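# Lower a held peg into a plate's hole

## Task

The left gripper starts out holding a peg a little above a plate, near the plate's hole. Lower the peg into that hole until it sits on the hole's bottom. The attempt fails if the peg is forced or wedged in with too much force. The peg must stay seated after the robot lets go, nothing may fall or be left off the table, and the scene ends with finished_scene.

## Robot and tools

Robot: two arms, left_arm and right_arm, each a six-joint arm with a two-finger parallel gripper and a wrist camera (cam_left_wrist, cam_right_wrist, both 896x504). Calibrated bases: left_arm near (-0.002, +0.321, -0.001) m, right_arm near (0, -0.302, +0.004) m. Only the left arm matters for this job; the right arm can simply be held still.

Frame: the scene frame. Its origin is at table height, halfway between the nominal bases; +x points out over the table, +y toward the left arm, +z up. Image left and right do not match arm names. Result fields end_effector_position (m) and end_effector_quat_wxyz are in this frame. The position is the point between the finger pads, about 1 cm short of the fingertips. Fingers point along the gripper's +z and open along its y. Printed positions can be a few cm off, and friction or gravity can leave a gripper a centimetre or more from its command without any contact.

Row layout (used by execute_actions and move): one flat list of 14 numbers covering both arms, each in [-1, 1]: left dx, dy, dz, rx, ry, rz, opening, then right dx, dy, dz, rx, ry, rz, opening. dx..rz are offsets, not poses: they are measured from that arm's Hand target at the start of the action or move, along scene-frame axes, and rotation is about the Hand target position. Scale: 1.0 = 0.6 m or 180 degrees, so 1 cm is about 0.0167. rx, ry, rz form one rotation vector. Opening is absolute, not an offset: +1 fully open (0.094 m), -1 closed. Sending six zeros re-requests the current Hand target; to keep a gripper as it is, resend its present opening (0 is a real command meaning half open). The controller limits commanded orientation to 40 degrees from the measured one.

execute_actions(actions, cameras): actions is a list of actions; each action is a list of up to 15 rows, each row lasting one 1/30 s step; if fewer than 15 rows, the last row is held to fill 15 steps. Every row in an action counts from the action's start, so repeating the same offset in a later action moves further. An empty list just returns state and images. cameras picks images: omitted/null/["all"] gives all, [] none, unknown names invalidate the call.

move(target, speed, blend, opening_speed, blocking, cameras): drives each gripper in a straight line toward target, one 14-number row or a list of up to 15 rows, all offsets counted from the same starting Hand targets (not chained). speed is top path speed in m/s, 0.002 to 2.9, default 0.25 (turn rate up to twice that in rad/s); one value or one per target. blend (m) rounds corners of a list. opening_speed is the rate of opening change per second on the -1..1 scale, at least 0.2. blocking=false returns after about 0.5 s while the move continues. Paths take 0.5 to 10 s and do not avoid obstacles; faster moves lag and hit harder, and aiming farther past a contact presses harder. The result adds a move: line, e.g. done (at rest within 10 mm and 2 degrees), off_target, moving, held or fault, plus limits such as paced (pose clipped) or held (steps withheld).

wait(seconds 0..10, cameras) lets time pass with last commands held. stop(cameras) brakes a running move. zoom_image(camera, region [x0,y0,x1,y1], at most 504x504 px, origin top-left) enlarges part of the latest image of a wrist camera. read_manual gives only licence texts. finished_scene ends the scene irreversibly.

Result lines: Hand target is the last commanded pose after clipping, the base for next offsets; a gripper often rests short of it, and only a new command (even zeros) asks again. Tool commands lists present gripper commands. grip_measured is finger opening on the -1..1 scale (can read slightly wide when empty, and a few mm narrower than a squeezed part). grip_effort_nm is gripper motor effort (negative closing), not pad force. Joint velocities reading "within noise" means the arm is still. Joint torques include gravity, have offsets, and joints 1-3 wrap at ±28 N m. MOTOR HOT appears at 75 °C; at 90 °C the arm folds and idles; at 100 °C it goes limp. Holding loads, stretched poses, and pushing against unreachable targets heat motors.

Suggested approach: check images and the left gripper position, align the peg over the hole with small lateral offsets, then descend slowly (low speed, a few mm past the expected bottom at most). Watch for the gripper stopping short as sign of contact; if stuck, back off upward rather than pressing, realign, and retry. Once seated, open the left gripper (opening well above grip_measured), lift clear slowly, and confirm the peg stays in before finishing.

Avoid: hard or fast contact, jamming the peg, dropping it off the table, collisions between the arms or with the bar, plate and rail near the bases, paths passing close to an arm's own base, and long idle thinking while a move runs or motors hold load. Any arm stop costs time.

Each tool is called after "Emit:" as name([rows], argument=value, ...), one row to a line, values as JSON.

## Session

Emit:
execute_actions(actions=[])

Scene clock: 0.00 s.
left_arm: end_effector_position=(+0.2786, +0.1627, +0.1127) grip_measured=-0.084 grip_effort_nm=n/a end_effector_quat_wxyz=(+0.007, +0.864, +0.503, -0.022) | right_arm: end_effector_position=(+0.3987, -0.3076, +0.3943) grip_measured=+1.000 grip_effort_nm=n/a end_effector_quat_wxyz=(+0.692, +0.006, +0.722, -0.006)
Joint positions: left_arm=[-0.517 1.76 1.472 -1.284 0.017 1.572 0.043] | right_arm=[0 1.047 1.047 0 0 0 0.094]
Joint velocities: within noise
Joint torques (N m): no reading
Motor temperatures (°C): left_arm=[29 36 32 36 29 27 30] | right_arm=[27 36 33 36 27 28 27]
Heat: left arm: 36 °C; right arm: 36 °C.
Hand target: left_arm +0.2795, +0.1597, +0.1222; +0.020, +0.865, +0.501, -0.019 | right_arm +0.3953, -0.3075, +0.3984; +0.694, +0.006, +0.720, -0.006
Tool commands: left_gripper/opening=-1.0 right_gripper/opening=+1.0

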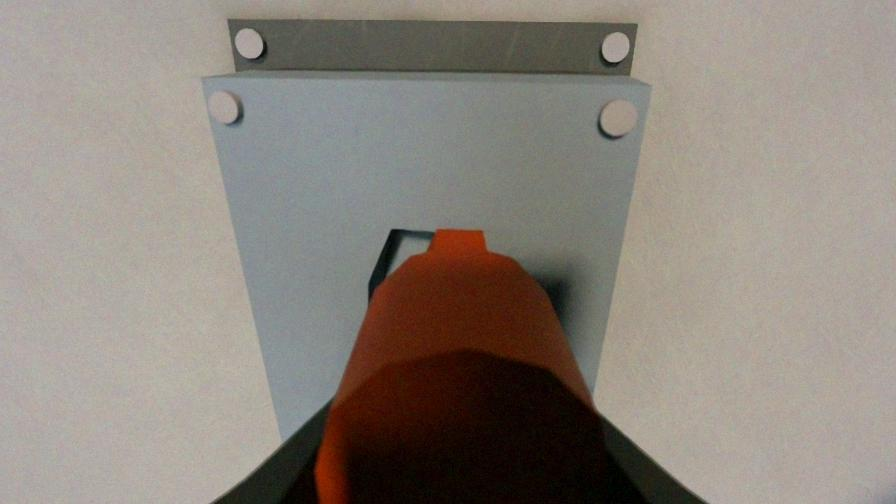

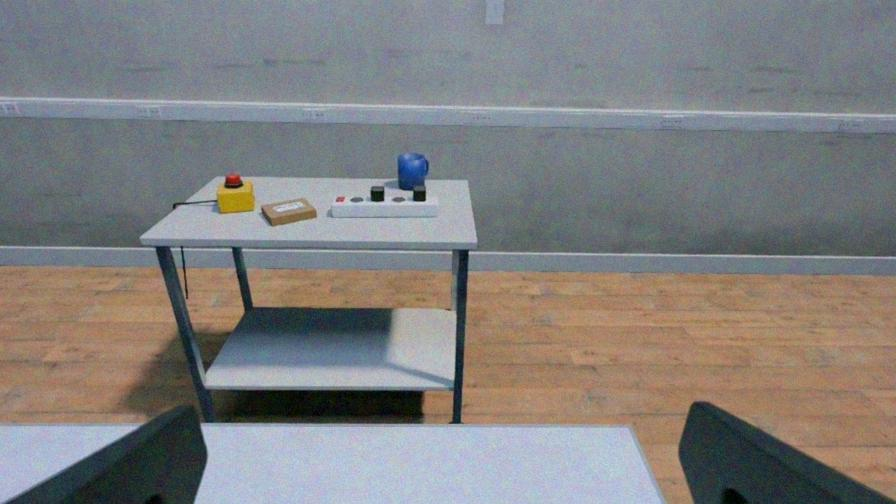

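Emit:
zoom_image(camera="cam_left_wrist", region=[320, 180, 640, 400])

Emit:
zoom_image(camera="cam_left_wrist", region=[200, 0, 660, 504])

Scaled by 1.575 from the camera's 896x504 image, which has a finer 1280x720 frame.

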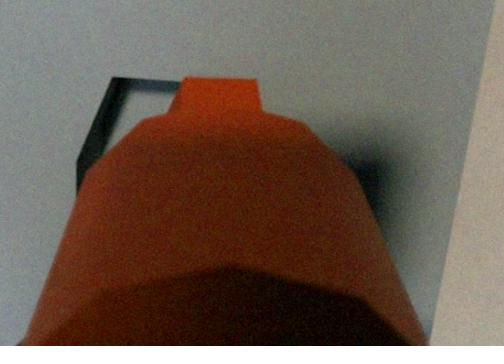

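Scaled by 1.000.

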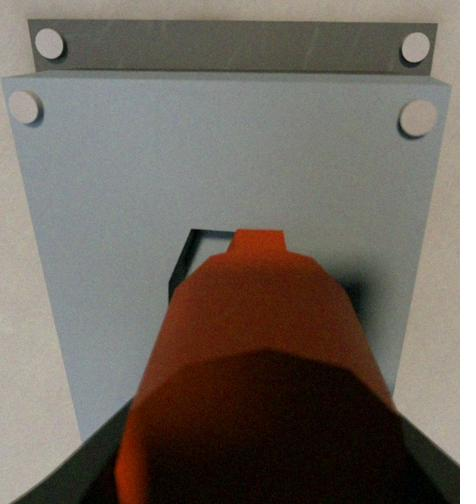

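Emit:
zoom_image(camera="cam_left_wrist", region=[360, 215, 520, 305])

Emit:
zoom_image(camera="cam_left_wrist", region=[280, 280, 640, 504])

Scaled by 3.150 from the camera's 896x504 image, which has a finer 1280x720 frame.

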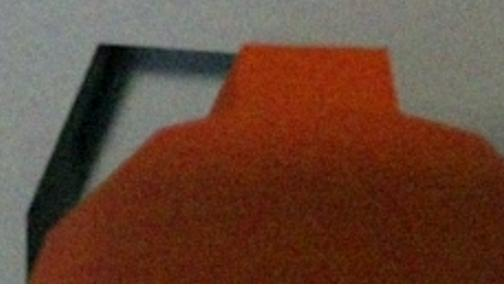

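Scaled by 1.400 from the camera's 896x504 image, which has a finer 1280x720 frame.

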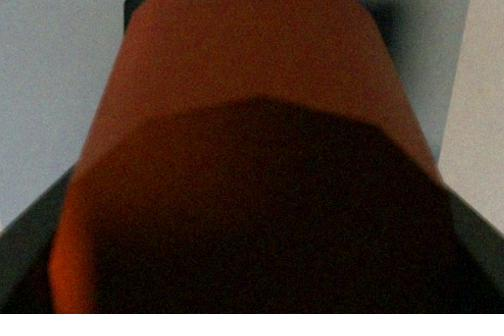

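Emit:
move(target=[0.0474, 0.088, 0.05, 0, 0, 0, -1.0, -0.1922, 0.5442, -0.524, -0.0342, 0.035, 0.5044, 1.0], speed=0.35)

Scene clock: 117.07 s.
left_arm: end_effector_position=(+0.3046, +0.2145, +0.1427) grip_measured=-0.084 grip_effort_nm=-0.994 end_effector_quat_wxyz=(+0.011, +0.864, +0.503, -0.019) | right_arm: end_effector_position=(+0.2808, +0.0146, +0.0827) grip_measured=+1.000 grip_effort_nm=-0.007 end_effector_quat_wxyz=(-0.453, +0.534, -0.554, -0.450)
Joint positions: left_arm=[-0.339 1.76 1.597 -1.401 0.017 1.749 0.043] | right_arm=[0.494 1.93 0.651 0.912 -1.034 -0.345 0.094]
Joint velocities: within noise
Joint torques (N m): left_arm=[0.23 -7.76 8.51 -0.04 0.14 0.06] | right_arm=[0.54 -6.91 6.57 1.55 -0.34 -0.1]
Motor temperatures (°C): left_arm=[28 39 33 32 28 27 32] | right_arm=[27 35 34 41 26 27 27]
Heat: left arm: 39 °C; right arm: 41 °C.
Hand target: left_arm +0.3079, +0.2125, +0.1522; +0.020, +0.865, +0.501, -0.019 | right_arm +0.2802, +0.0190, +0.0842; -0.455, +0.542, -0.542, -0.454
Off the commanded pose: left_arm 0.010 m, 1 deg | right_arm 0.005 m, 2 deg.
move: done
camera_calibration:
cam_left_wrist: T_world_to_cam=[[-0.878146, 0.477877, -0.0222297, 0.171423], [0.434927, 0.816849, 0.378939, -0.323625], [0.199245, 0.323096, -0.925154, 0.0891735], [0, 0, 0, 1]] pos_world=[0.273521, 0.153623, 0.208944]
cam_right_wrist: T_world_to_cam=[[0.999035, -0.043717, -0.00430095, -0.278071], [-0.0271465, -0.537437, -0.842867, 0.129384], [0.0345361, 0.84217, -0.538105, 0.107197], [0, 0, 0, 1]] pos_world=[0.277613, -0.0328985, 0.165541]

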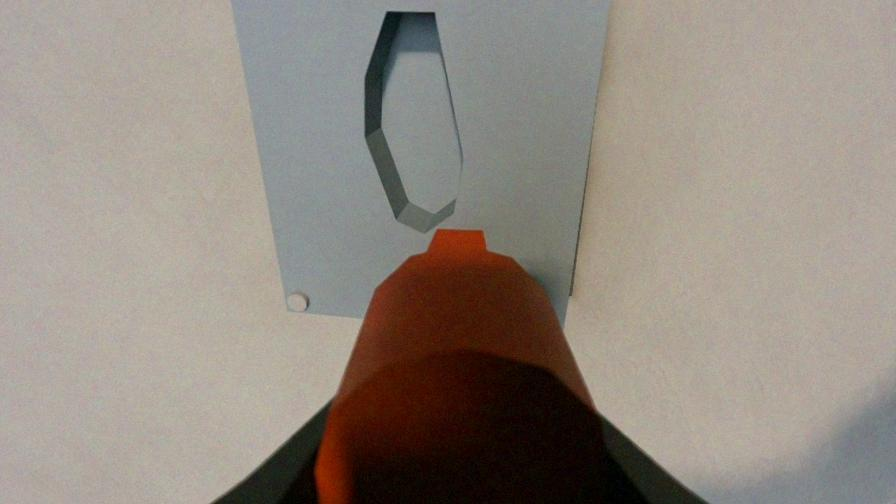

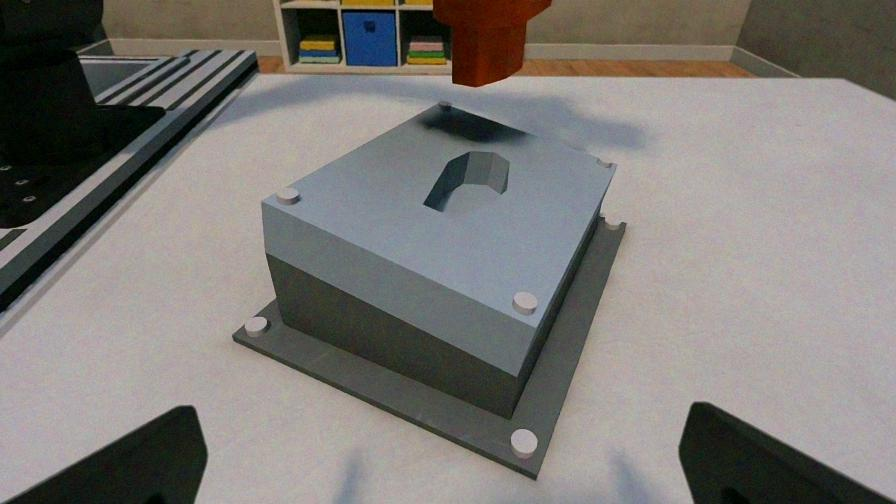

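Emit:
zoom_image(camera="cam_left_wrist", region=[330, 0, 530, 260])

Emit:
zoom_image(camera="cam_right_wrist", region=[390, 0, 570, 100])

Emit:
zoom_image(camera="cam_right_wrist", region=[390, 130, 550, 230])

Scaled by 1.938 from the camera's 896x504 image, which has a finer 1280x720 frame.

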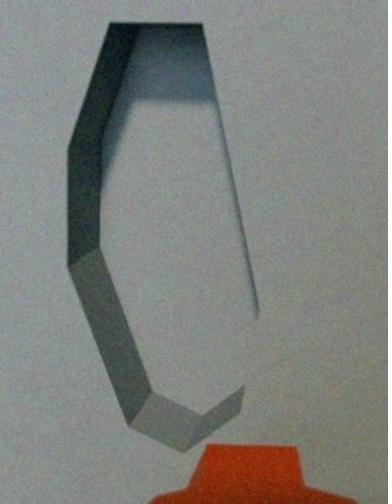

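Scaled by 2.800 from the camera's 896x504 image, which has a finer 1280x720 frame.

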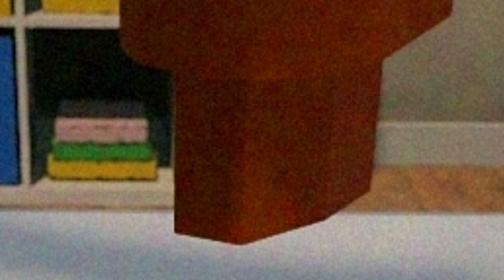

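Scaled by 3.150 from the camera's 896x504 image, which has a finer 1280x720 frame.

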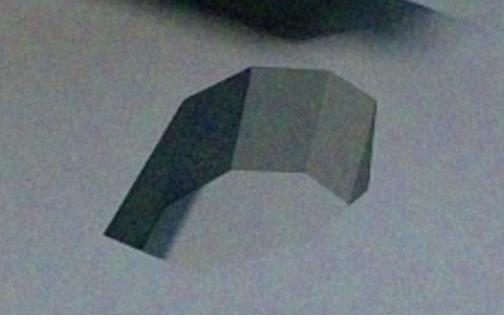

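Emit:
zoom_image(camera="cam_left_wrist", region=[420, 220, 500, 265])

Emit:
zoom_image(camera="cam_left_wrist", region=[360, 0, 480, 68])

Scaled by 6.300 from the camera's 896x504 image, which has a finer 1280x720 frame.

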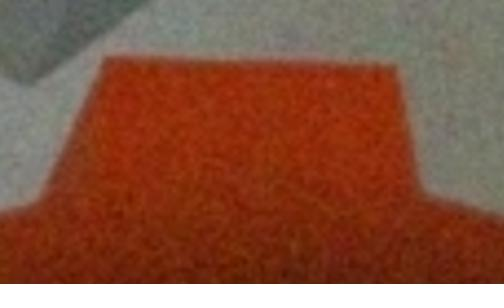

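Scaled by 4.200 from the camera's 896x504 image, which has a finer 1280x720 frame.

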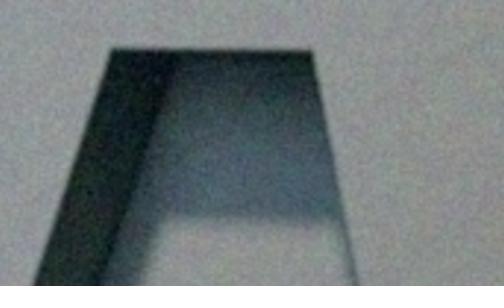

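Emit:
move(target=[-0.0243, -0.0935, -0.0333, 0, 0, 0, -1.0, 0, 0, 0, 0, 0, 0, 1.0], speed=0.12)

Emit:
zoom_image(camera="cam_left_wrist", region=[380, 200, 540, 290])

Emit:
zoom_image(camera="cam_right_wrist", region=[390, 50, 570, 230])

Scene clock: 248.27 s.
left_arm: end_effector_position=(+0.2939, +0.1595, +0.1348) grip_measured=-0.084 grip_effort_nm=-0.994 end_effector_quat_wxyz=(+0.019, +0.865, +0.501, -0.015) | right_arm: end_effector_position=(+0.2807, +0.0146, +0.0827) grip_measured=+1.000 grip_effort_nm=-0.007 end_effector_quat_wxyz=(-0.453, +0.534, -0.554, -0.450)
Joint positions: left_arm=[-0.504 1.791 1.597 -1.351 0.017 1.589 0.043] | right_arm=[0.494 1.93 0.651 0.913 -1.034 -0.346 0.094]
Joint velocities: within noise
Joint torques (N m): left_arm=[-0.29 -7.88 4.89 0.38 0.11 -0.06] | right_arm=[0.58 -6.9 6.56 1.55 -0.35 -0.11]
Motor temperatures (°C): left_arm=[27 38 33 29 28 26 32] | right_arm=[27 37 33 39 25 27 27]
Heat: left arm: 38 °C; right arm: 39 °C.
Hand target: left_arm +0.2933, +0.1564, +0.1323; +0.020, +0.865, +0.501, -0.019 | right_arm +0.2802, +0.0190, +0.0842; -0.455, +0.542, -0.542, -0.454
Off the commanded pose: left_arm 0.004 m, 0 deg | right_arm 0.005 m, 2 deg.
move: done
camera_calibration:
cam_left_wrist: T_world_to_cam=[[-0.875716, 0.481212, -0.039454, 0.18913], [0.432795, 0.818569, 0.377667, -0.270573], [0.214034, 0.313654, -0.9251, 0.0990244], [0, 0, 0, 1]] pos_world=[0.261532, 0.099412, 0.201256]
cam_right_wrist: T_world_to_cam=[[0.999058, -0.0432427, -0.00366812, -0.278165], [-0.0263458, -0.537166, -0.843065, 0.129286], [0.034486, 0.842367, -0.537799, 0.107221], [0, 0, 0, 1]] pos_world=[0.277612, -0.0329, 0.165639]

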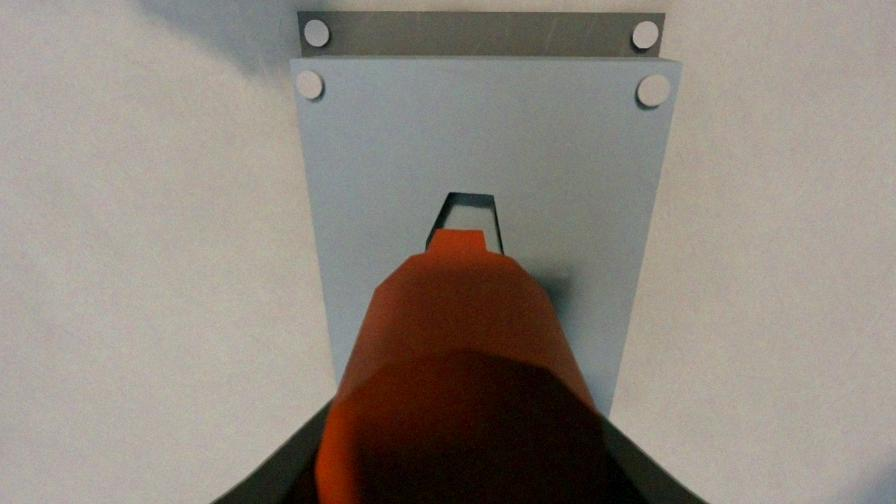

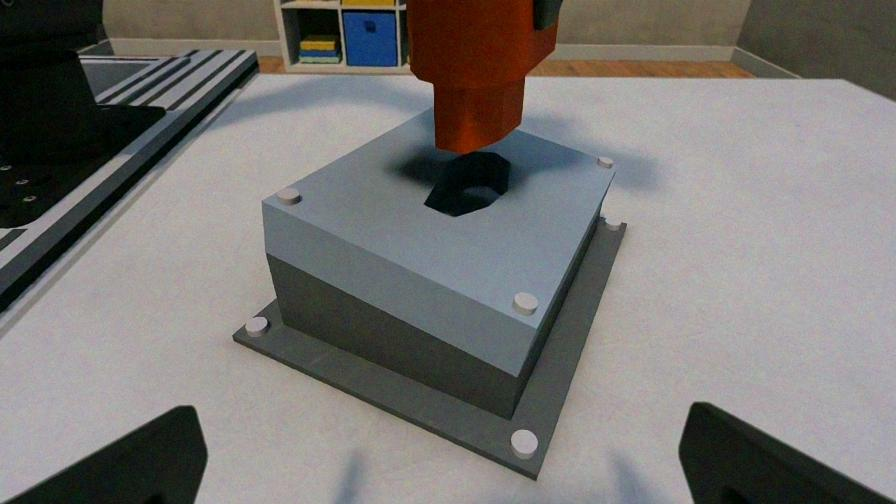

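Scaled by 3.150 from the camera's 896x504 image, which has a finer 1280x720 frame.

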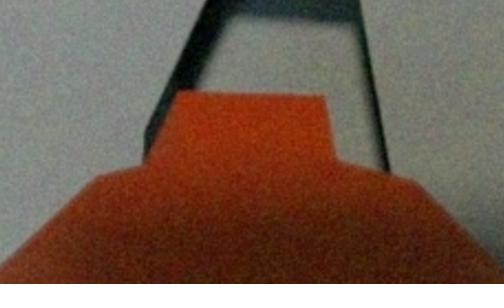

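Scaled by 2.800 from the camera's 896x504 image, which has a finer 1280x720 frame.

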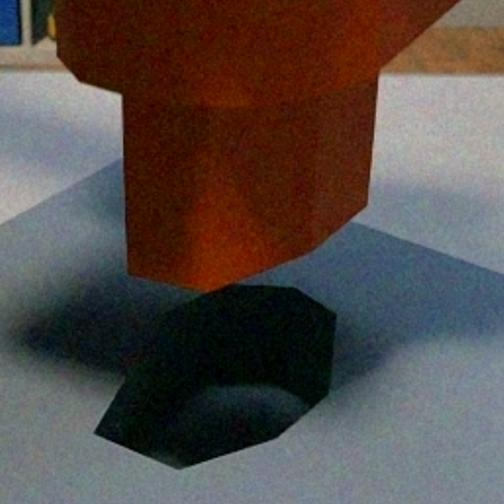

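Emit:
zoom_image(camera="cam_right_wrist", region=[225, 170, 345, 350])

Emit:
zoom_image(camera="cam_right_wrist", region=[470, 290, 590, 490])

Emit:
zoom_image(camera="cam_right_wrist", region=[540, 120, 660, 260])

Scaled by 2.800 from the camera's 896x504 image, which has a finer 1280x720 frame.

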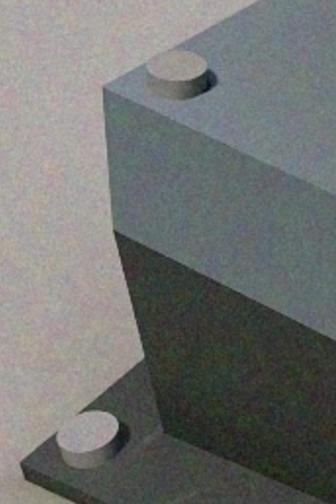

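Scaled by 2.520 from the camera's 896x504 image, which has a finer 1280x720 frame.

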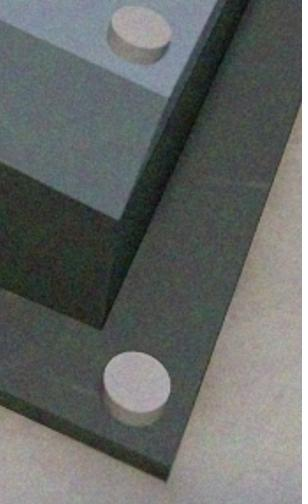

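Scaled by 3.600 from the camera's 896x504 image, which has a finer 1280x720 frame.

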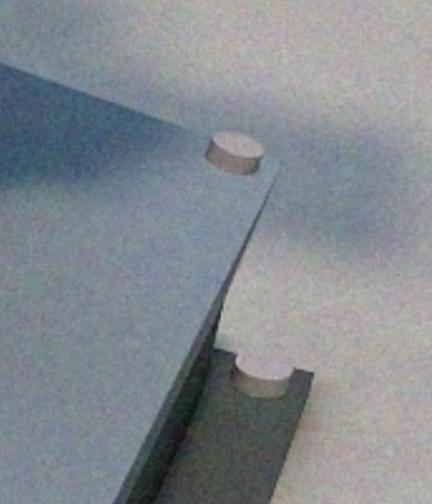

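Emit:
zoom_image(camera="cam_left_wrist", region=[310, 240, 470, 400])

Emit:
zoom_image(camera="cam_left_wrist", region=[460, 240, 620, 400])

Emit:
zoom_image(camera="cam_right_wrist", region=[400, 0, 580, 170])

Scaled by 3.150 from the camera's 896x504 image, which has a finer 1280x720 frame.

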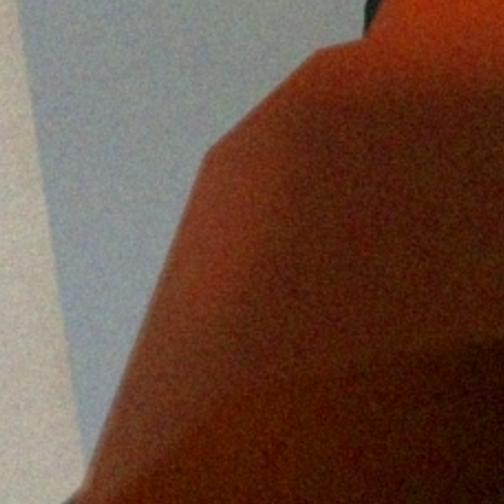

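Scaled by 3.150 from the camera's 896x504 image, which has a finer 1280x720 frame.

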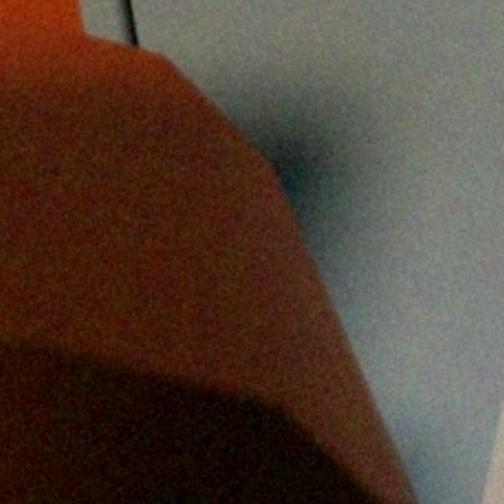

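Scaled by 2.800 from the camera's 896x504 image, which has a finer 1280x720 frame.

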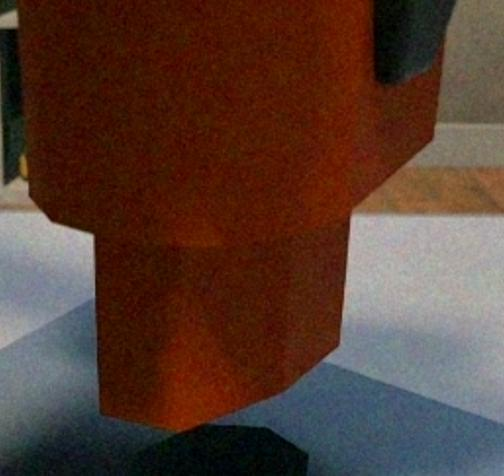

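Emit:
move(target=[0.009, -0.00933, -0.02183, 0.02753, 0.04826, 0, -1.0, -0.0817, 0.0467, 0.039, 0.0544, -0.0144, -0.1646, 1.0], speed=0.15)

Emit:
zoom_image(camera="cam_left_wrist", region=[380, 180, 540, 270])

Emit:
zoom_image(camera="cam_right_wrist", region=[320, 100, 600, 340])

Scene clock: 507.90 s.
left_arm: end_effector_position=(+0.2987, +0.1562, +0.1123) grip_measured=-0.084 grip_effort_nm=-0.994 end_effector_quat_wxyz=(-0.057, +0.860, +0.504, -0.060) | right_arm: end_effector_position=(+0.2323, +0.0467, +0.0787) grip_measured=+1.000 grip_effort_nm=-0.012 end_effector_quat_wxyz=(+0.557, -0.383, +0.658, +0.331)
Joint positions: left_arm=[-0.504 1.988 1.759 -1.492 0.017 1.577 0.043] | right_arm=[0.955 1.937 0.355 1.44 -0.118 -0.044 0.094]
Joint velocities: within noise
Joint torques (N m): left_arm=[-0.76 -9.16 8.17 -0.46 0.09 -0.04] | right_arm=[0.83 -7.62 2.47 3.25 0.03 0.07]
Motor temperatures (°C): left_arm=[27 36 31 28 27 26 32] | right_arm=[26 36 32 39 25 27 27]
Heat: left arm: 36 °C; right arm: 39 °C.
Hand target: left_arm +0.2988, +0.1508, +0.1191; -0.055, +0.861, +0.502, -0.062 | right_arm +0.2311, +0.0471, +0.1076; +0.612, -0.355, +0.611, +0.355
Off the commanded pose: left_arm 0.009 m, 0 deg | right_arm 0.029 m, 9 deg.
joint sent to its limit (right arm) — joint 4 (wrist pitch), upper limit. The joint targets are off in orientation, not in position.
move: off_target (right_arm)
camera_calibration:
cam_left_wrist: T_world_to_cam=[[-0.87165, 0.470641, 0.136837, 0.174756], [0.48526, 0.789419, 0.375952, -0.272323], [0.0689165, 0.3941, -0.91648, 0.107982], [0, 0, 0, 1]] pos_world=[0.277032, 0.0901736, 0.17743]
cam_right_wrist: T_world_to_cam=[[0.863437, -0.504456, 0.00127389, -0.175702], [-0.260147, -0.447433, -0.855645, 0.192978], [0.432205, 0.738464, -0.517562, -0.00952018], [0, 0, 0, 1]] pos_world=[0.206025, 0.00474094, 0.160417]

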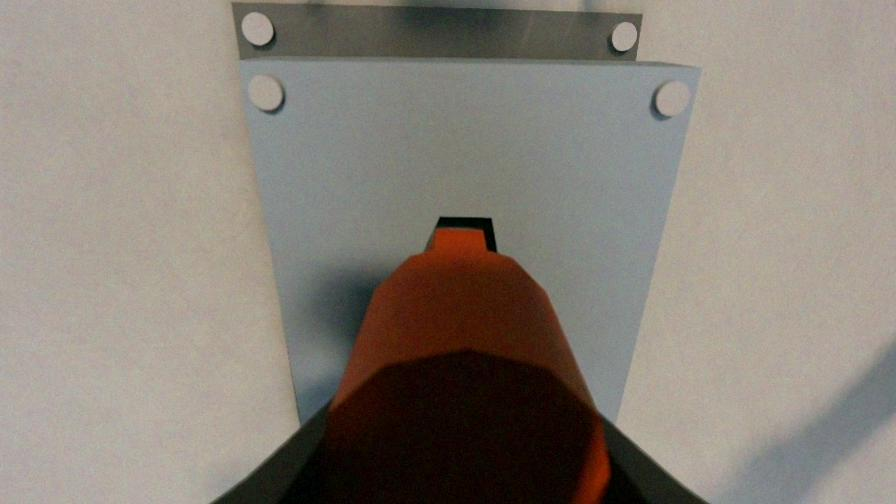

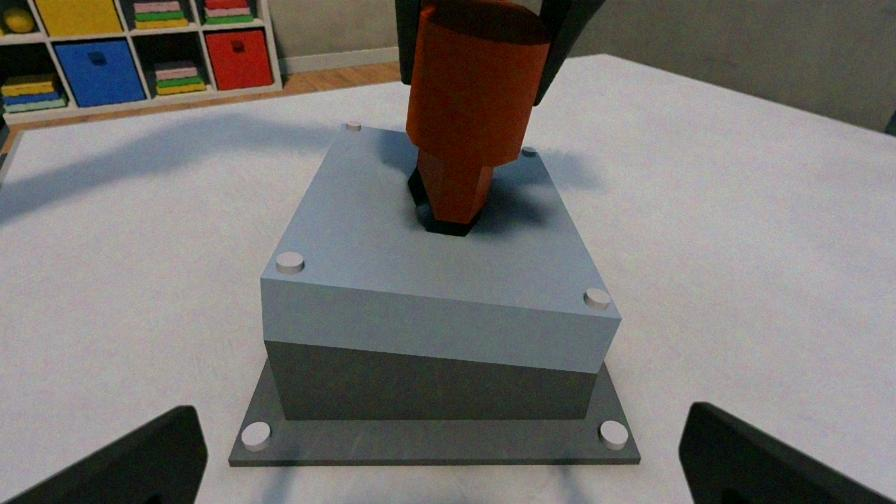

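Scaled by 3.150 from the camera's 896x504 image, which has a finer 1280x720 frame.

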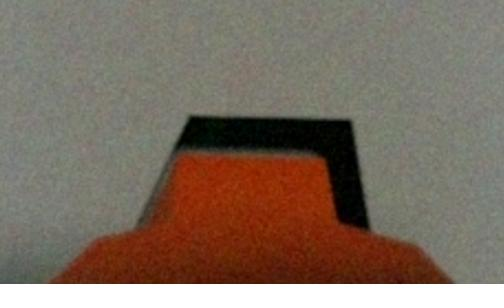

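Scaled by 1.800 from the camera's 896x504 image, which has a finer 1280x720 frame.

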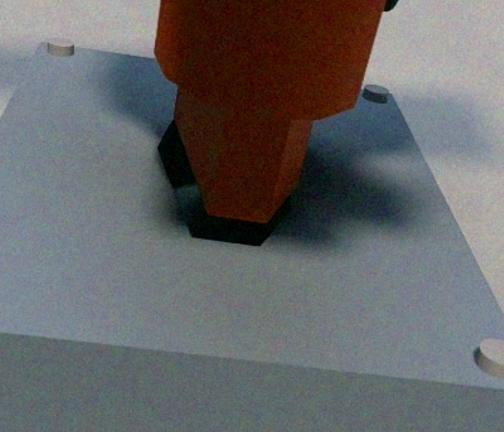

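Emit:
zoom_image(camera="cam_right_wrist", region=[395, 140, 515, 250])

Emit:
zoom_image(camera="cam_left_wrist", region=[420, 205, 510, 260])

Scaled by 4.200 from the camera's 896x504 image, which has a finer 1280x720 frame.

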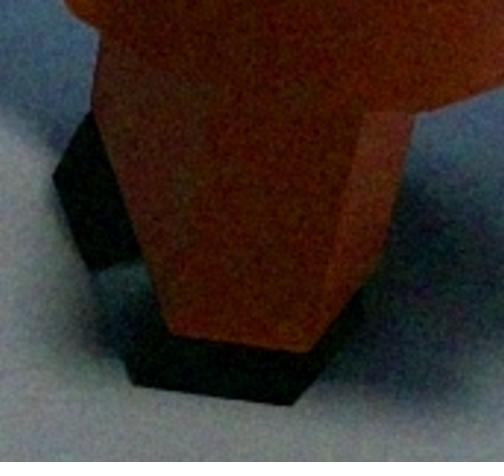

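Scaled by 5.600 from the camera's 896x504 image, which has a finer 1280x720 frame.

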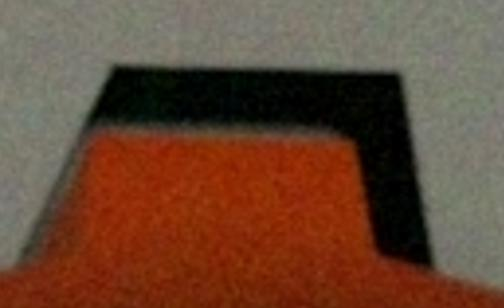

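Emit:
zoom_image(camera="cam_left_wrist", region=[310, 235, 460, 425])

Emit:
zoom_image(camera="cam_left_wrist", region=[460, 235, 620, 435])

Emit:
zoom_image(camera="cam_right_wrist", region=[385, 0, 565, 230])

Scaled by 2.653 from the camera's 896x504 image, which has a finer 1280x720 frame.

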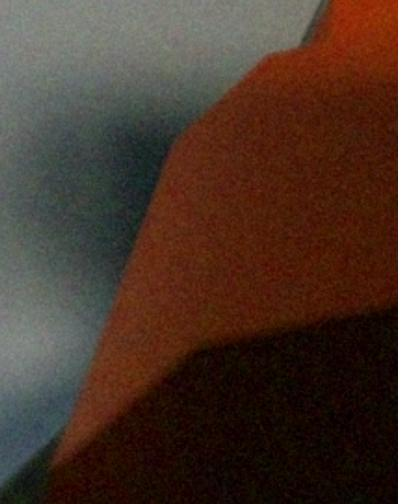

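Scaled by 2.520 from the camera's 896x504 image, which has a finer 1280x720 frame.

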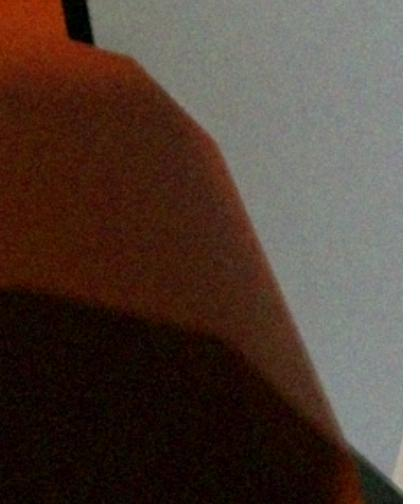

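Scaled by 2.191 from the camera's 896x504 image, which has a finer 1280x720 frame.

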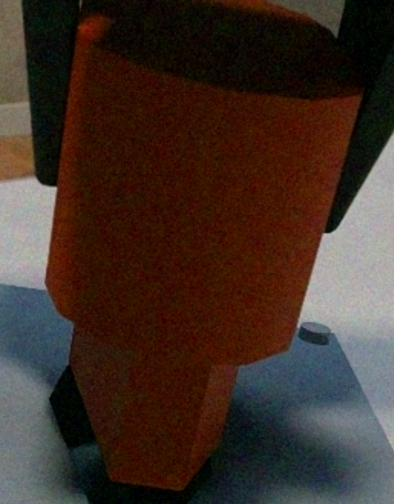

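Emit:
move(target=[-0.00017, 0.00517, 0.0038, -0.02172, 0.01239, 0, -1.0, 0, 0, 0, 0, 0, 0, 1.0], speed=0.03)

Scene clock: 674.87 s.
left_arm: end_effector_position=(+0.2970, +0.1569, +0.1132) grip_measured=-0.084 grip_effort_nm=-0.999 end_effector_quat_wxyz=(-0.043, +0.860, +0.500, -0.090) | right_arm: end_effector_position=(+0.2324, +0.0467, +0.0787) grip_measured=+1.000 grip_effort_nm=-0.012 end_effector_quat_wxyz=(+0.557, -0.383, +0.659, +0.331)
Joint positions: left_arm=[-0.473 1.988 1.759 -1.501 0.078 1.621 0.043] | right_arm=[0.955 1.937 0.355 1.44 -0.117 -0.044 0.094]
Joint velocities: within noise
Joint torques (N m): left_arm=[0.21 -9.51 8.24 -0.48 0.25 0.06] | right_arm=[0.84 -7.65 2.47 3.26 0.06 0.07]
Motor temperatures (°C): left_arm=[26 36 33 27 27 26 32] | right_arm=[26 35 31 59 25 27 27]
Heat: left arm: 36 °C; right arm: 59 °C.
Hand target: left_arm +0.2986, +0.1538, +0.1214; -0.035, +0.861, +0.498, -0.096 | right_arm +0.2311, +0.0471, +0.1076; +0.612, -0.355, +0.611, +0.355
Off the commanded pose: left_arm 0.009 m, 1 deg | right_arm 0.029 m, 9 deg.
joint sent to its limit (right arm) — joint 4 (wrist pitch), upper limit. The joint targets are off in orientation, not in position.
move: off_target (right_arm)
camera_calibration:
cam_left_wrist: T_world_to_cam=[[-0.865091, 0.480964, 0.142444, 0.168627], [0.500336, 0.807107, 0.313437, -0.27252], [0.0357849, 0.342422, -0.938865, 0.129135], [0, 0, 0, 1]] pos_world=[0.277608, 0.0946303, 0.182638]
cam_right_wrist: T_world_to_cam=[[0.863055, -0.505108, 0.00136054, -0.175634], [-0.260445, -0.447316, -0.855615, 0.193035], [0.432786, 0.738088, -0.517612, -0.0096316], [0, 0, 0, 1]] pos_world=[0.206025, 0.0047426, 0.160417]

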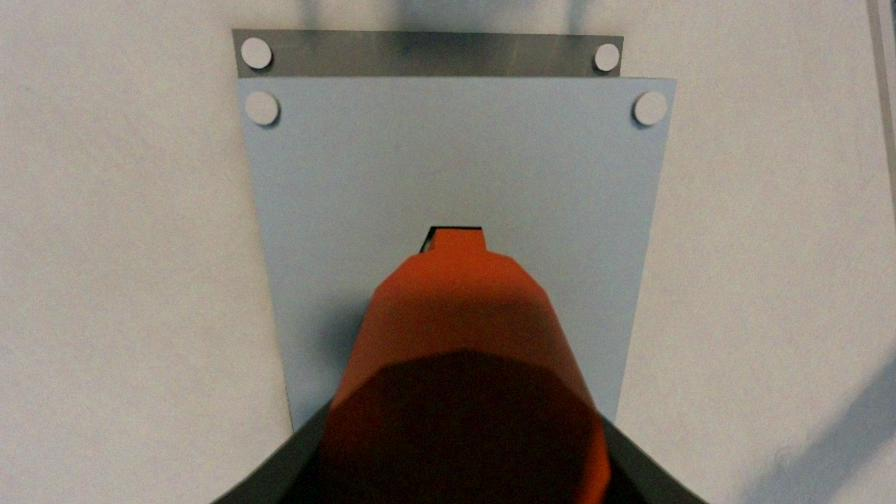

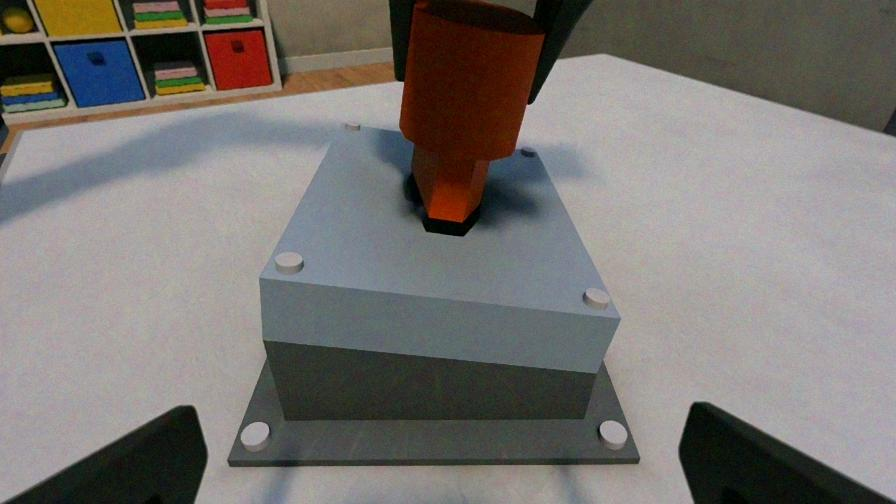

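Emit:
zoom_image(camera="cam_left_wrist", region=[410, 205, 510, 260])

Emit:
zoom_image(camera="cam_right_wrist", region=[385, 140, 505, 250])

Scaled by 5.040 from the camera's 896x504 image, which has a finer 1280x720 frame.

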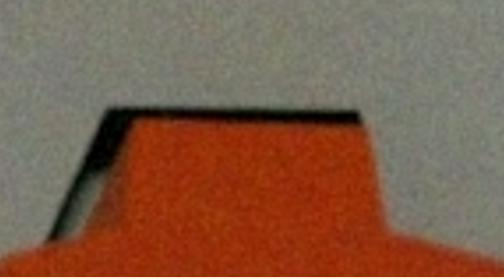

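Scaled by 4.200 from the camera's 896x504 image, which has a finer 1280x720 frame.

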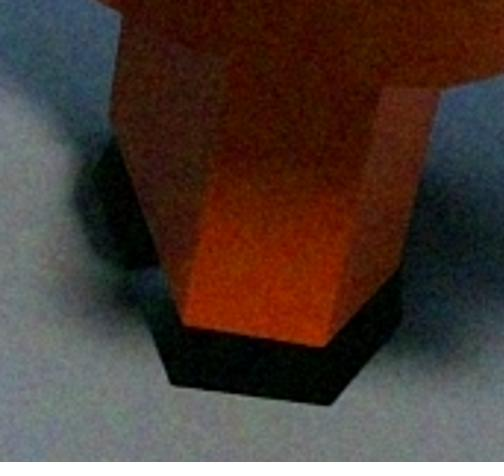

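Emit:
zoom_image(camera="cam_right_wrist", region=[400, 165, 500, 245])

Emit:
zoom_image(camera="cam_right_wrist", region=[380, 130, 460, 210])

Scaled by 5.040 from the camera's 896x504 image, which has a finer 1280x720 frame.

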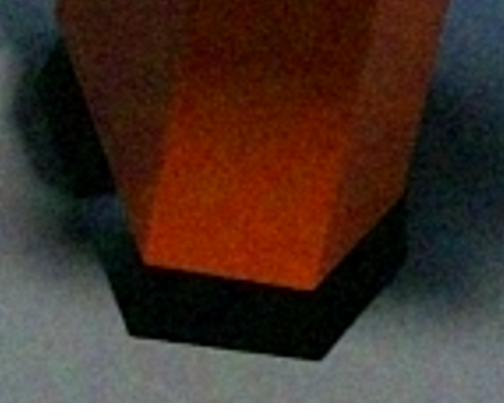

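Scaled by 6.300 from the camera's 896x504 image, which has a finer 1280x720 frame.

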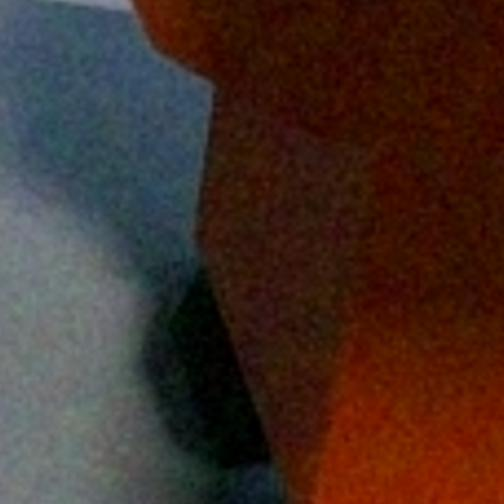

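Emit:
zoom_image(camera="cam_left_wrist", region=[220, 60, 310, 440])

Emit:
zoom_image(camera="cam_left_wrist", region=[600, 60, 690, 440])

Scaled by 1.326 from the camera's 896x504 image, which has a finer 1280x720 frame.

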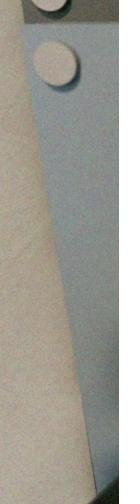

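Scaled by 1.326 from the camera's 896x504 image, which has a finer 1280x720 frame.

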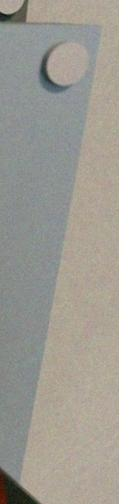

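Emit:
zoom_image(camera="cam_left_wrist", region=[225, 65, 285, 125])

Emit:
zoom_image(camera="cam_left_wrist", region=[260, 350, 320, 410])

Emit:
zoom_image(camera="cam_left_wrist", region=[630, 65, 690, 125])

Emit:
zoom_image(camera="cam_left_wrist", region=[595, 350, 655, 410])

Scaled by 8.400 from the camera's 896x504 image, which has a finer 1280x720 frame.

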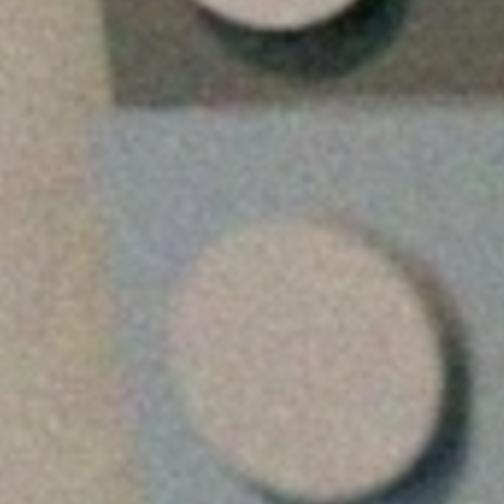

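Scaled by 8.400 from the camera's 896x504 image, which has a finer 1280x720 frame.

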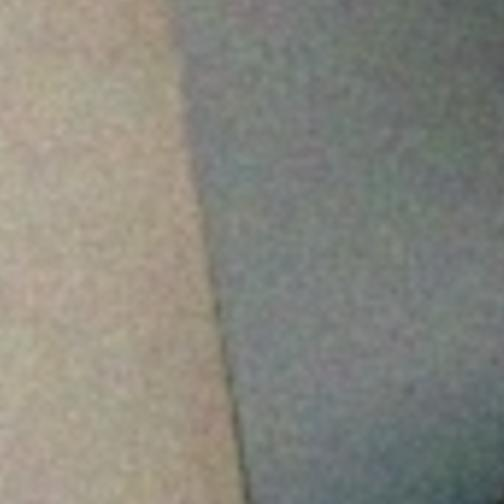

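Scaled by 8.400 from the camera's 896x504 image, which has a finer 1280x720 frame.

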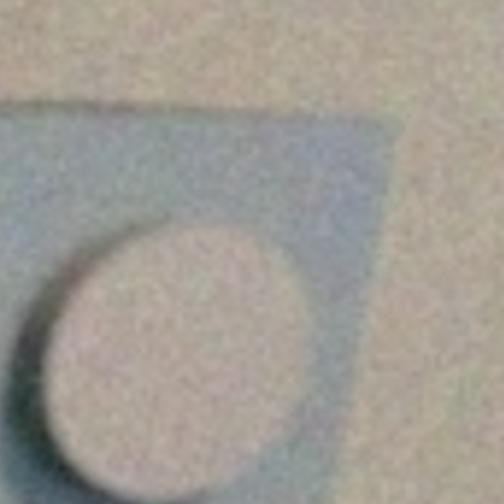

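Scaled by 8.400 from the camera's 896x504 image, which has a finer 1280x720 frame.

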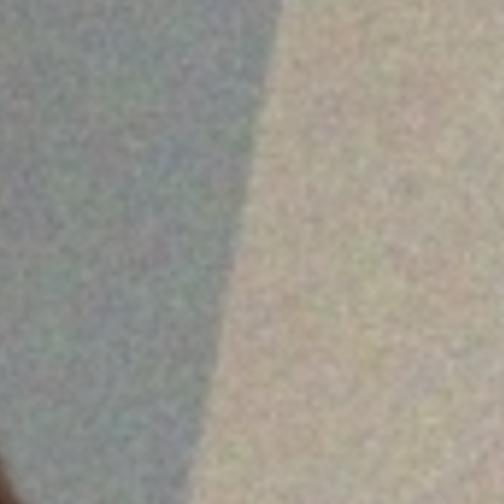

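Emit:
move(target=[0.00292, 0.00505, -0.00558, -0.00719, 0.00409, 0.00429, -1.0, 0, 0, 0, 0, 0, 0, 1.0], speed=0.02)

Emit:
zoom_image(camera="cam_left_wrist", region=[410, 205, 510, 260])

Emit:
zoom_image(camera="cam_right_wrist", region=[400, 165, 500, 245])

Scene clock: 897.10 s.
left_arm: end_effector_position=(+0.2990, +0.1601, +0.1134) grip_measured=-0.084 grip_effort_nm=-0.989 end_effector_quat_wxyz=(-0.035, +0.857, +0.504, -0.101) | right_arm: end_effector_position=(+0.2325, +0.0466, +0.0787) grip_measured=+1.000 grip_effort_nm=-0.012 end_effector_quat_wxyz=(+0.557, -0.382, +0.659, +0.331)
Joint positions: left_arm=[-0.45 1.988 1.759 -1.501 0.101 1.635 0.043] | right_arm=[0.955 1.937 0.355 1.44 -0.117 -0.044 0.094]
Joint velocities: within noise
Joint torques (N m): left_arm=[0.23 -9.32 7.25 -0.34 0.31 0.1] | right_arm=[0.81 -7.65 2.5 3.26 0.06 0.06]
Motor temperatures (°C): left_arm=[26 36 33 26 27 26 32] | right_arm=[26 35 30 67 25 27 27]
Heat: left arm: 36 °C; right arm: 67 °C.
Hand target: left_arm +0.3004, +0.1569, +0.1180; -0.028, +0.857, +0.502, -0.108 | right_arm +0.2311, +0.0471, +0.1076; +0.612, -0.355, +0.611, +0.355
Off the commanded pose: left_arm 0.006 m, 1 deg | right_arm 0.029 m, 9 deg.
joint sent to its limit (right arm) — joint 4 (wrist pitch), upper limit. The joint targets are off in orientation, not in position.
move: off_target (right_arm)
camera_calibration:
cam_left_wrist: T_world_to_cam=[[-0.870107, 0.472278, 0.14095, 0.171794], [0.492408, 0.820717, 0.289755, -0.27336], [0.0211649, 0.321523, -0.946665, 0.13681], [0, 0, 0, 1]] pos_world=[0.281189, 0.0992291, 0.184506]
cam_right_wrist: T_world_to_cam=[[0.862856, -0.505448, 0.00142395, -0.175738], [-0.26058, -0.44725, -0.855608, 0.193043], [0.433102, 0.737896, -0.517622, -0.00966436], [0, 0, 0, 1]] pos_world=[0.206126, 0.00464345, 0.160417]

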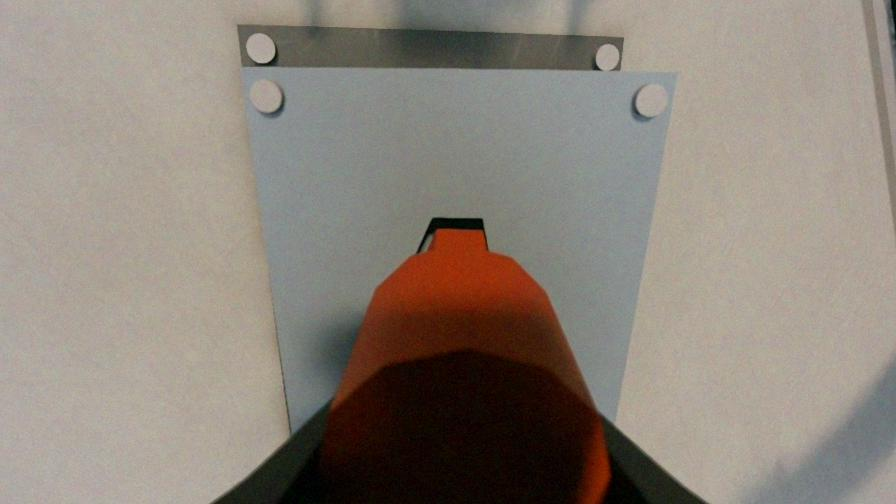

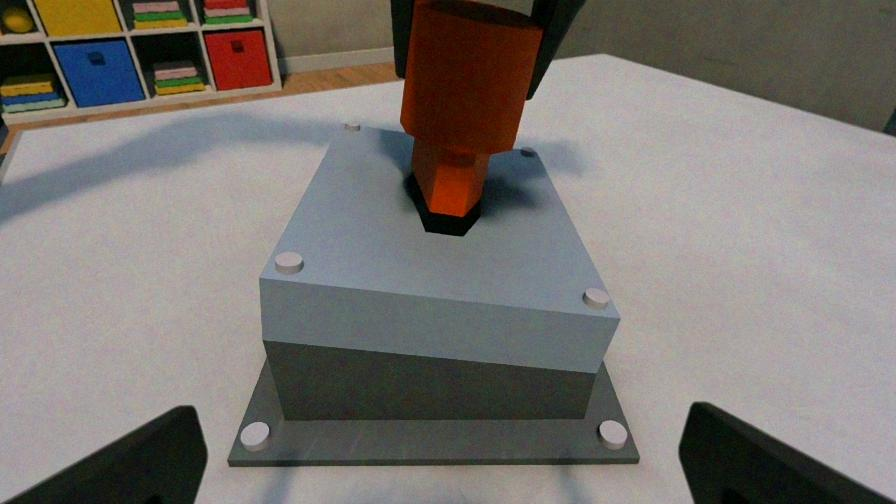

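Scaled by 5.040 from the camera's 896x504 image, which has a finer 1280x720 frame.

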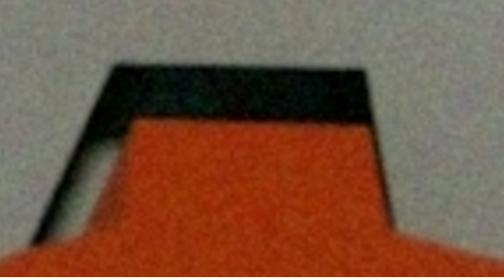

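Scaled by 5.040 from the camera's 896x504 image, which has a finer 1280x720 frame.

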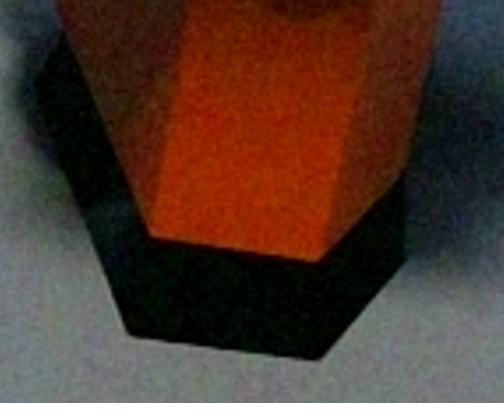

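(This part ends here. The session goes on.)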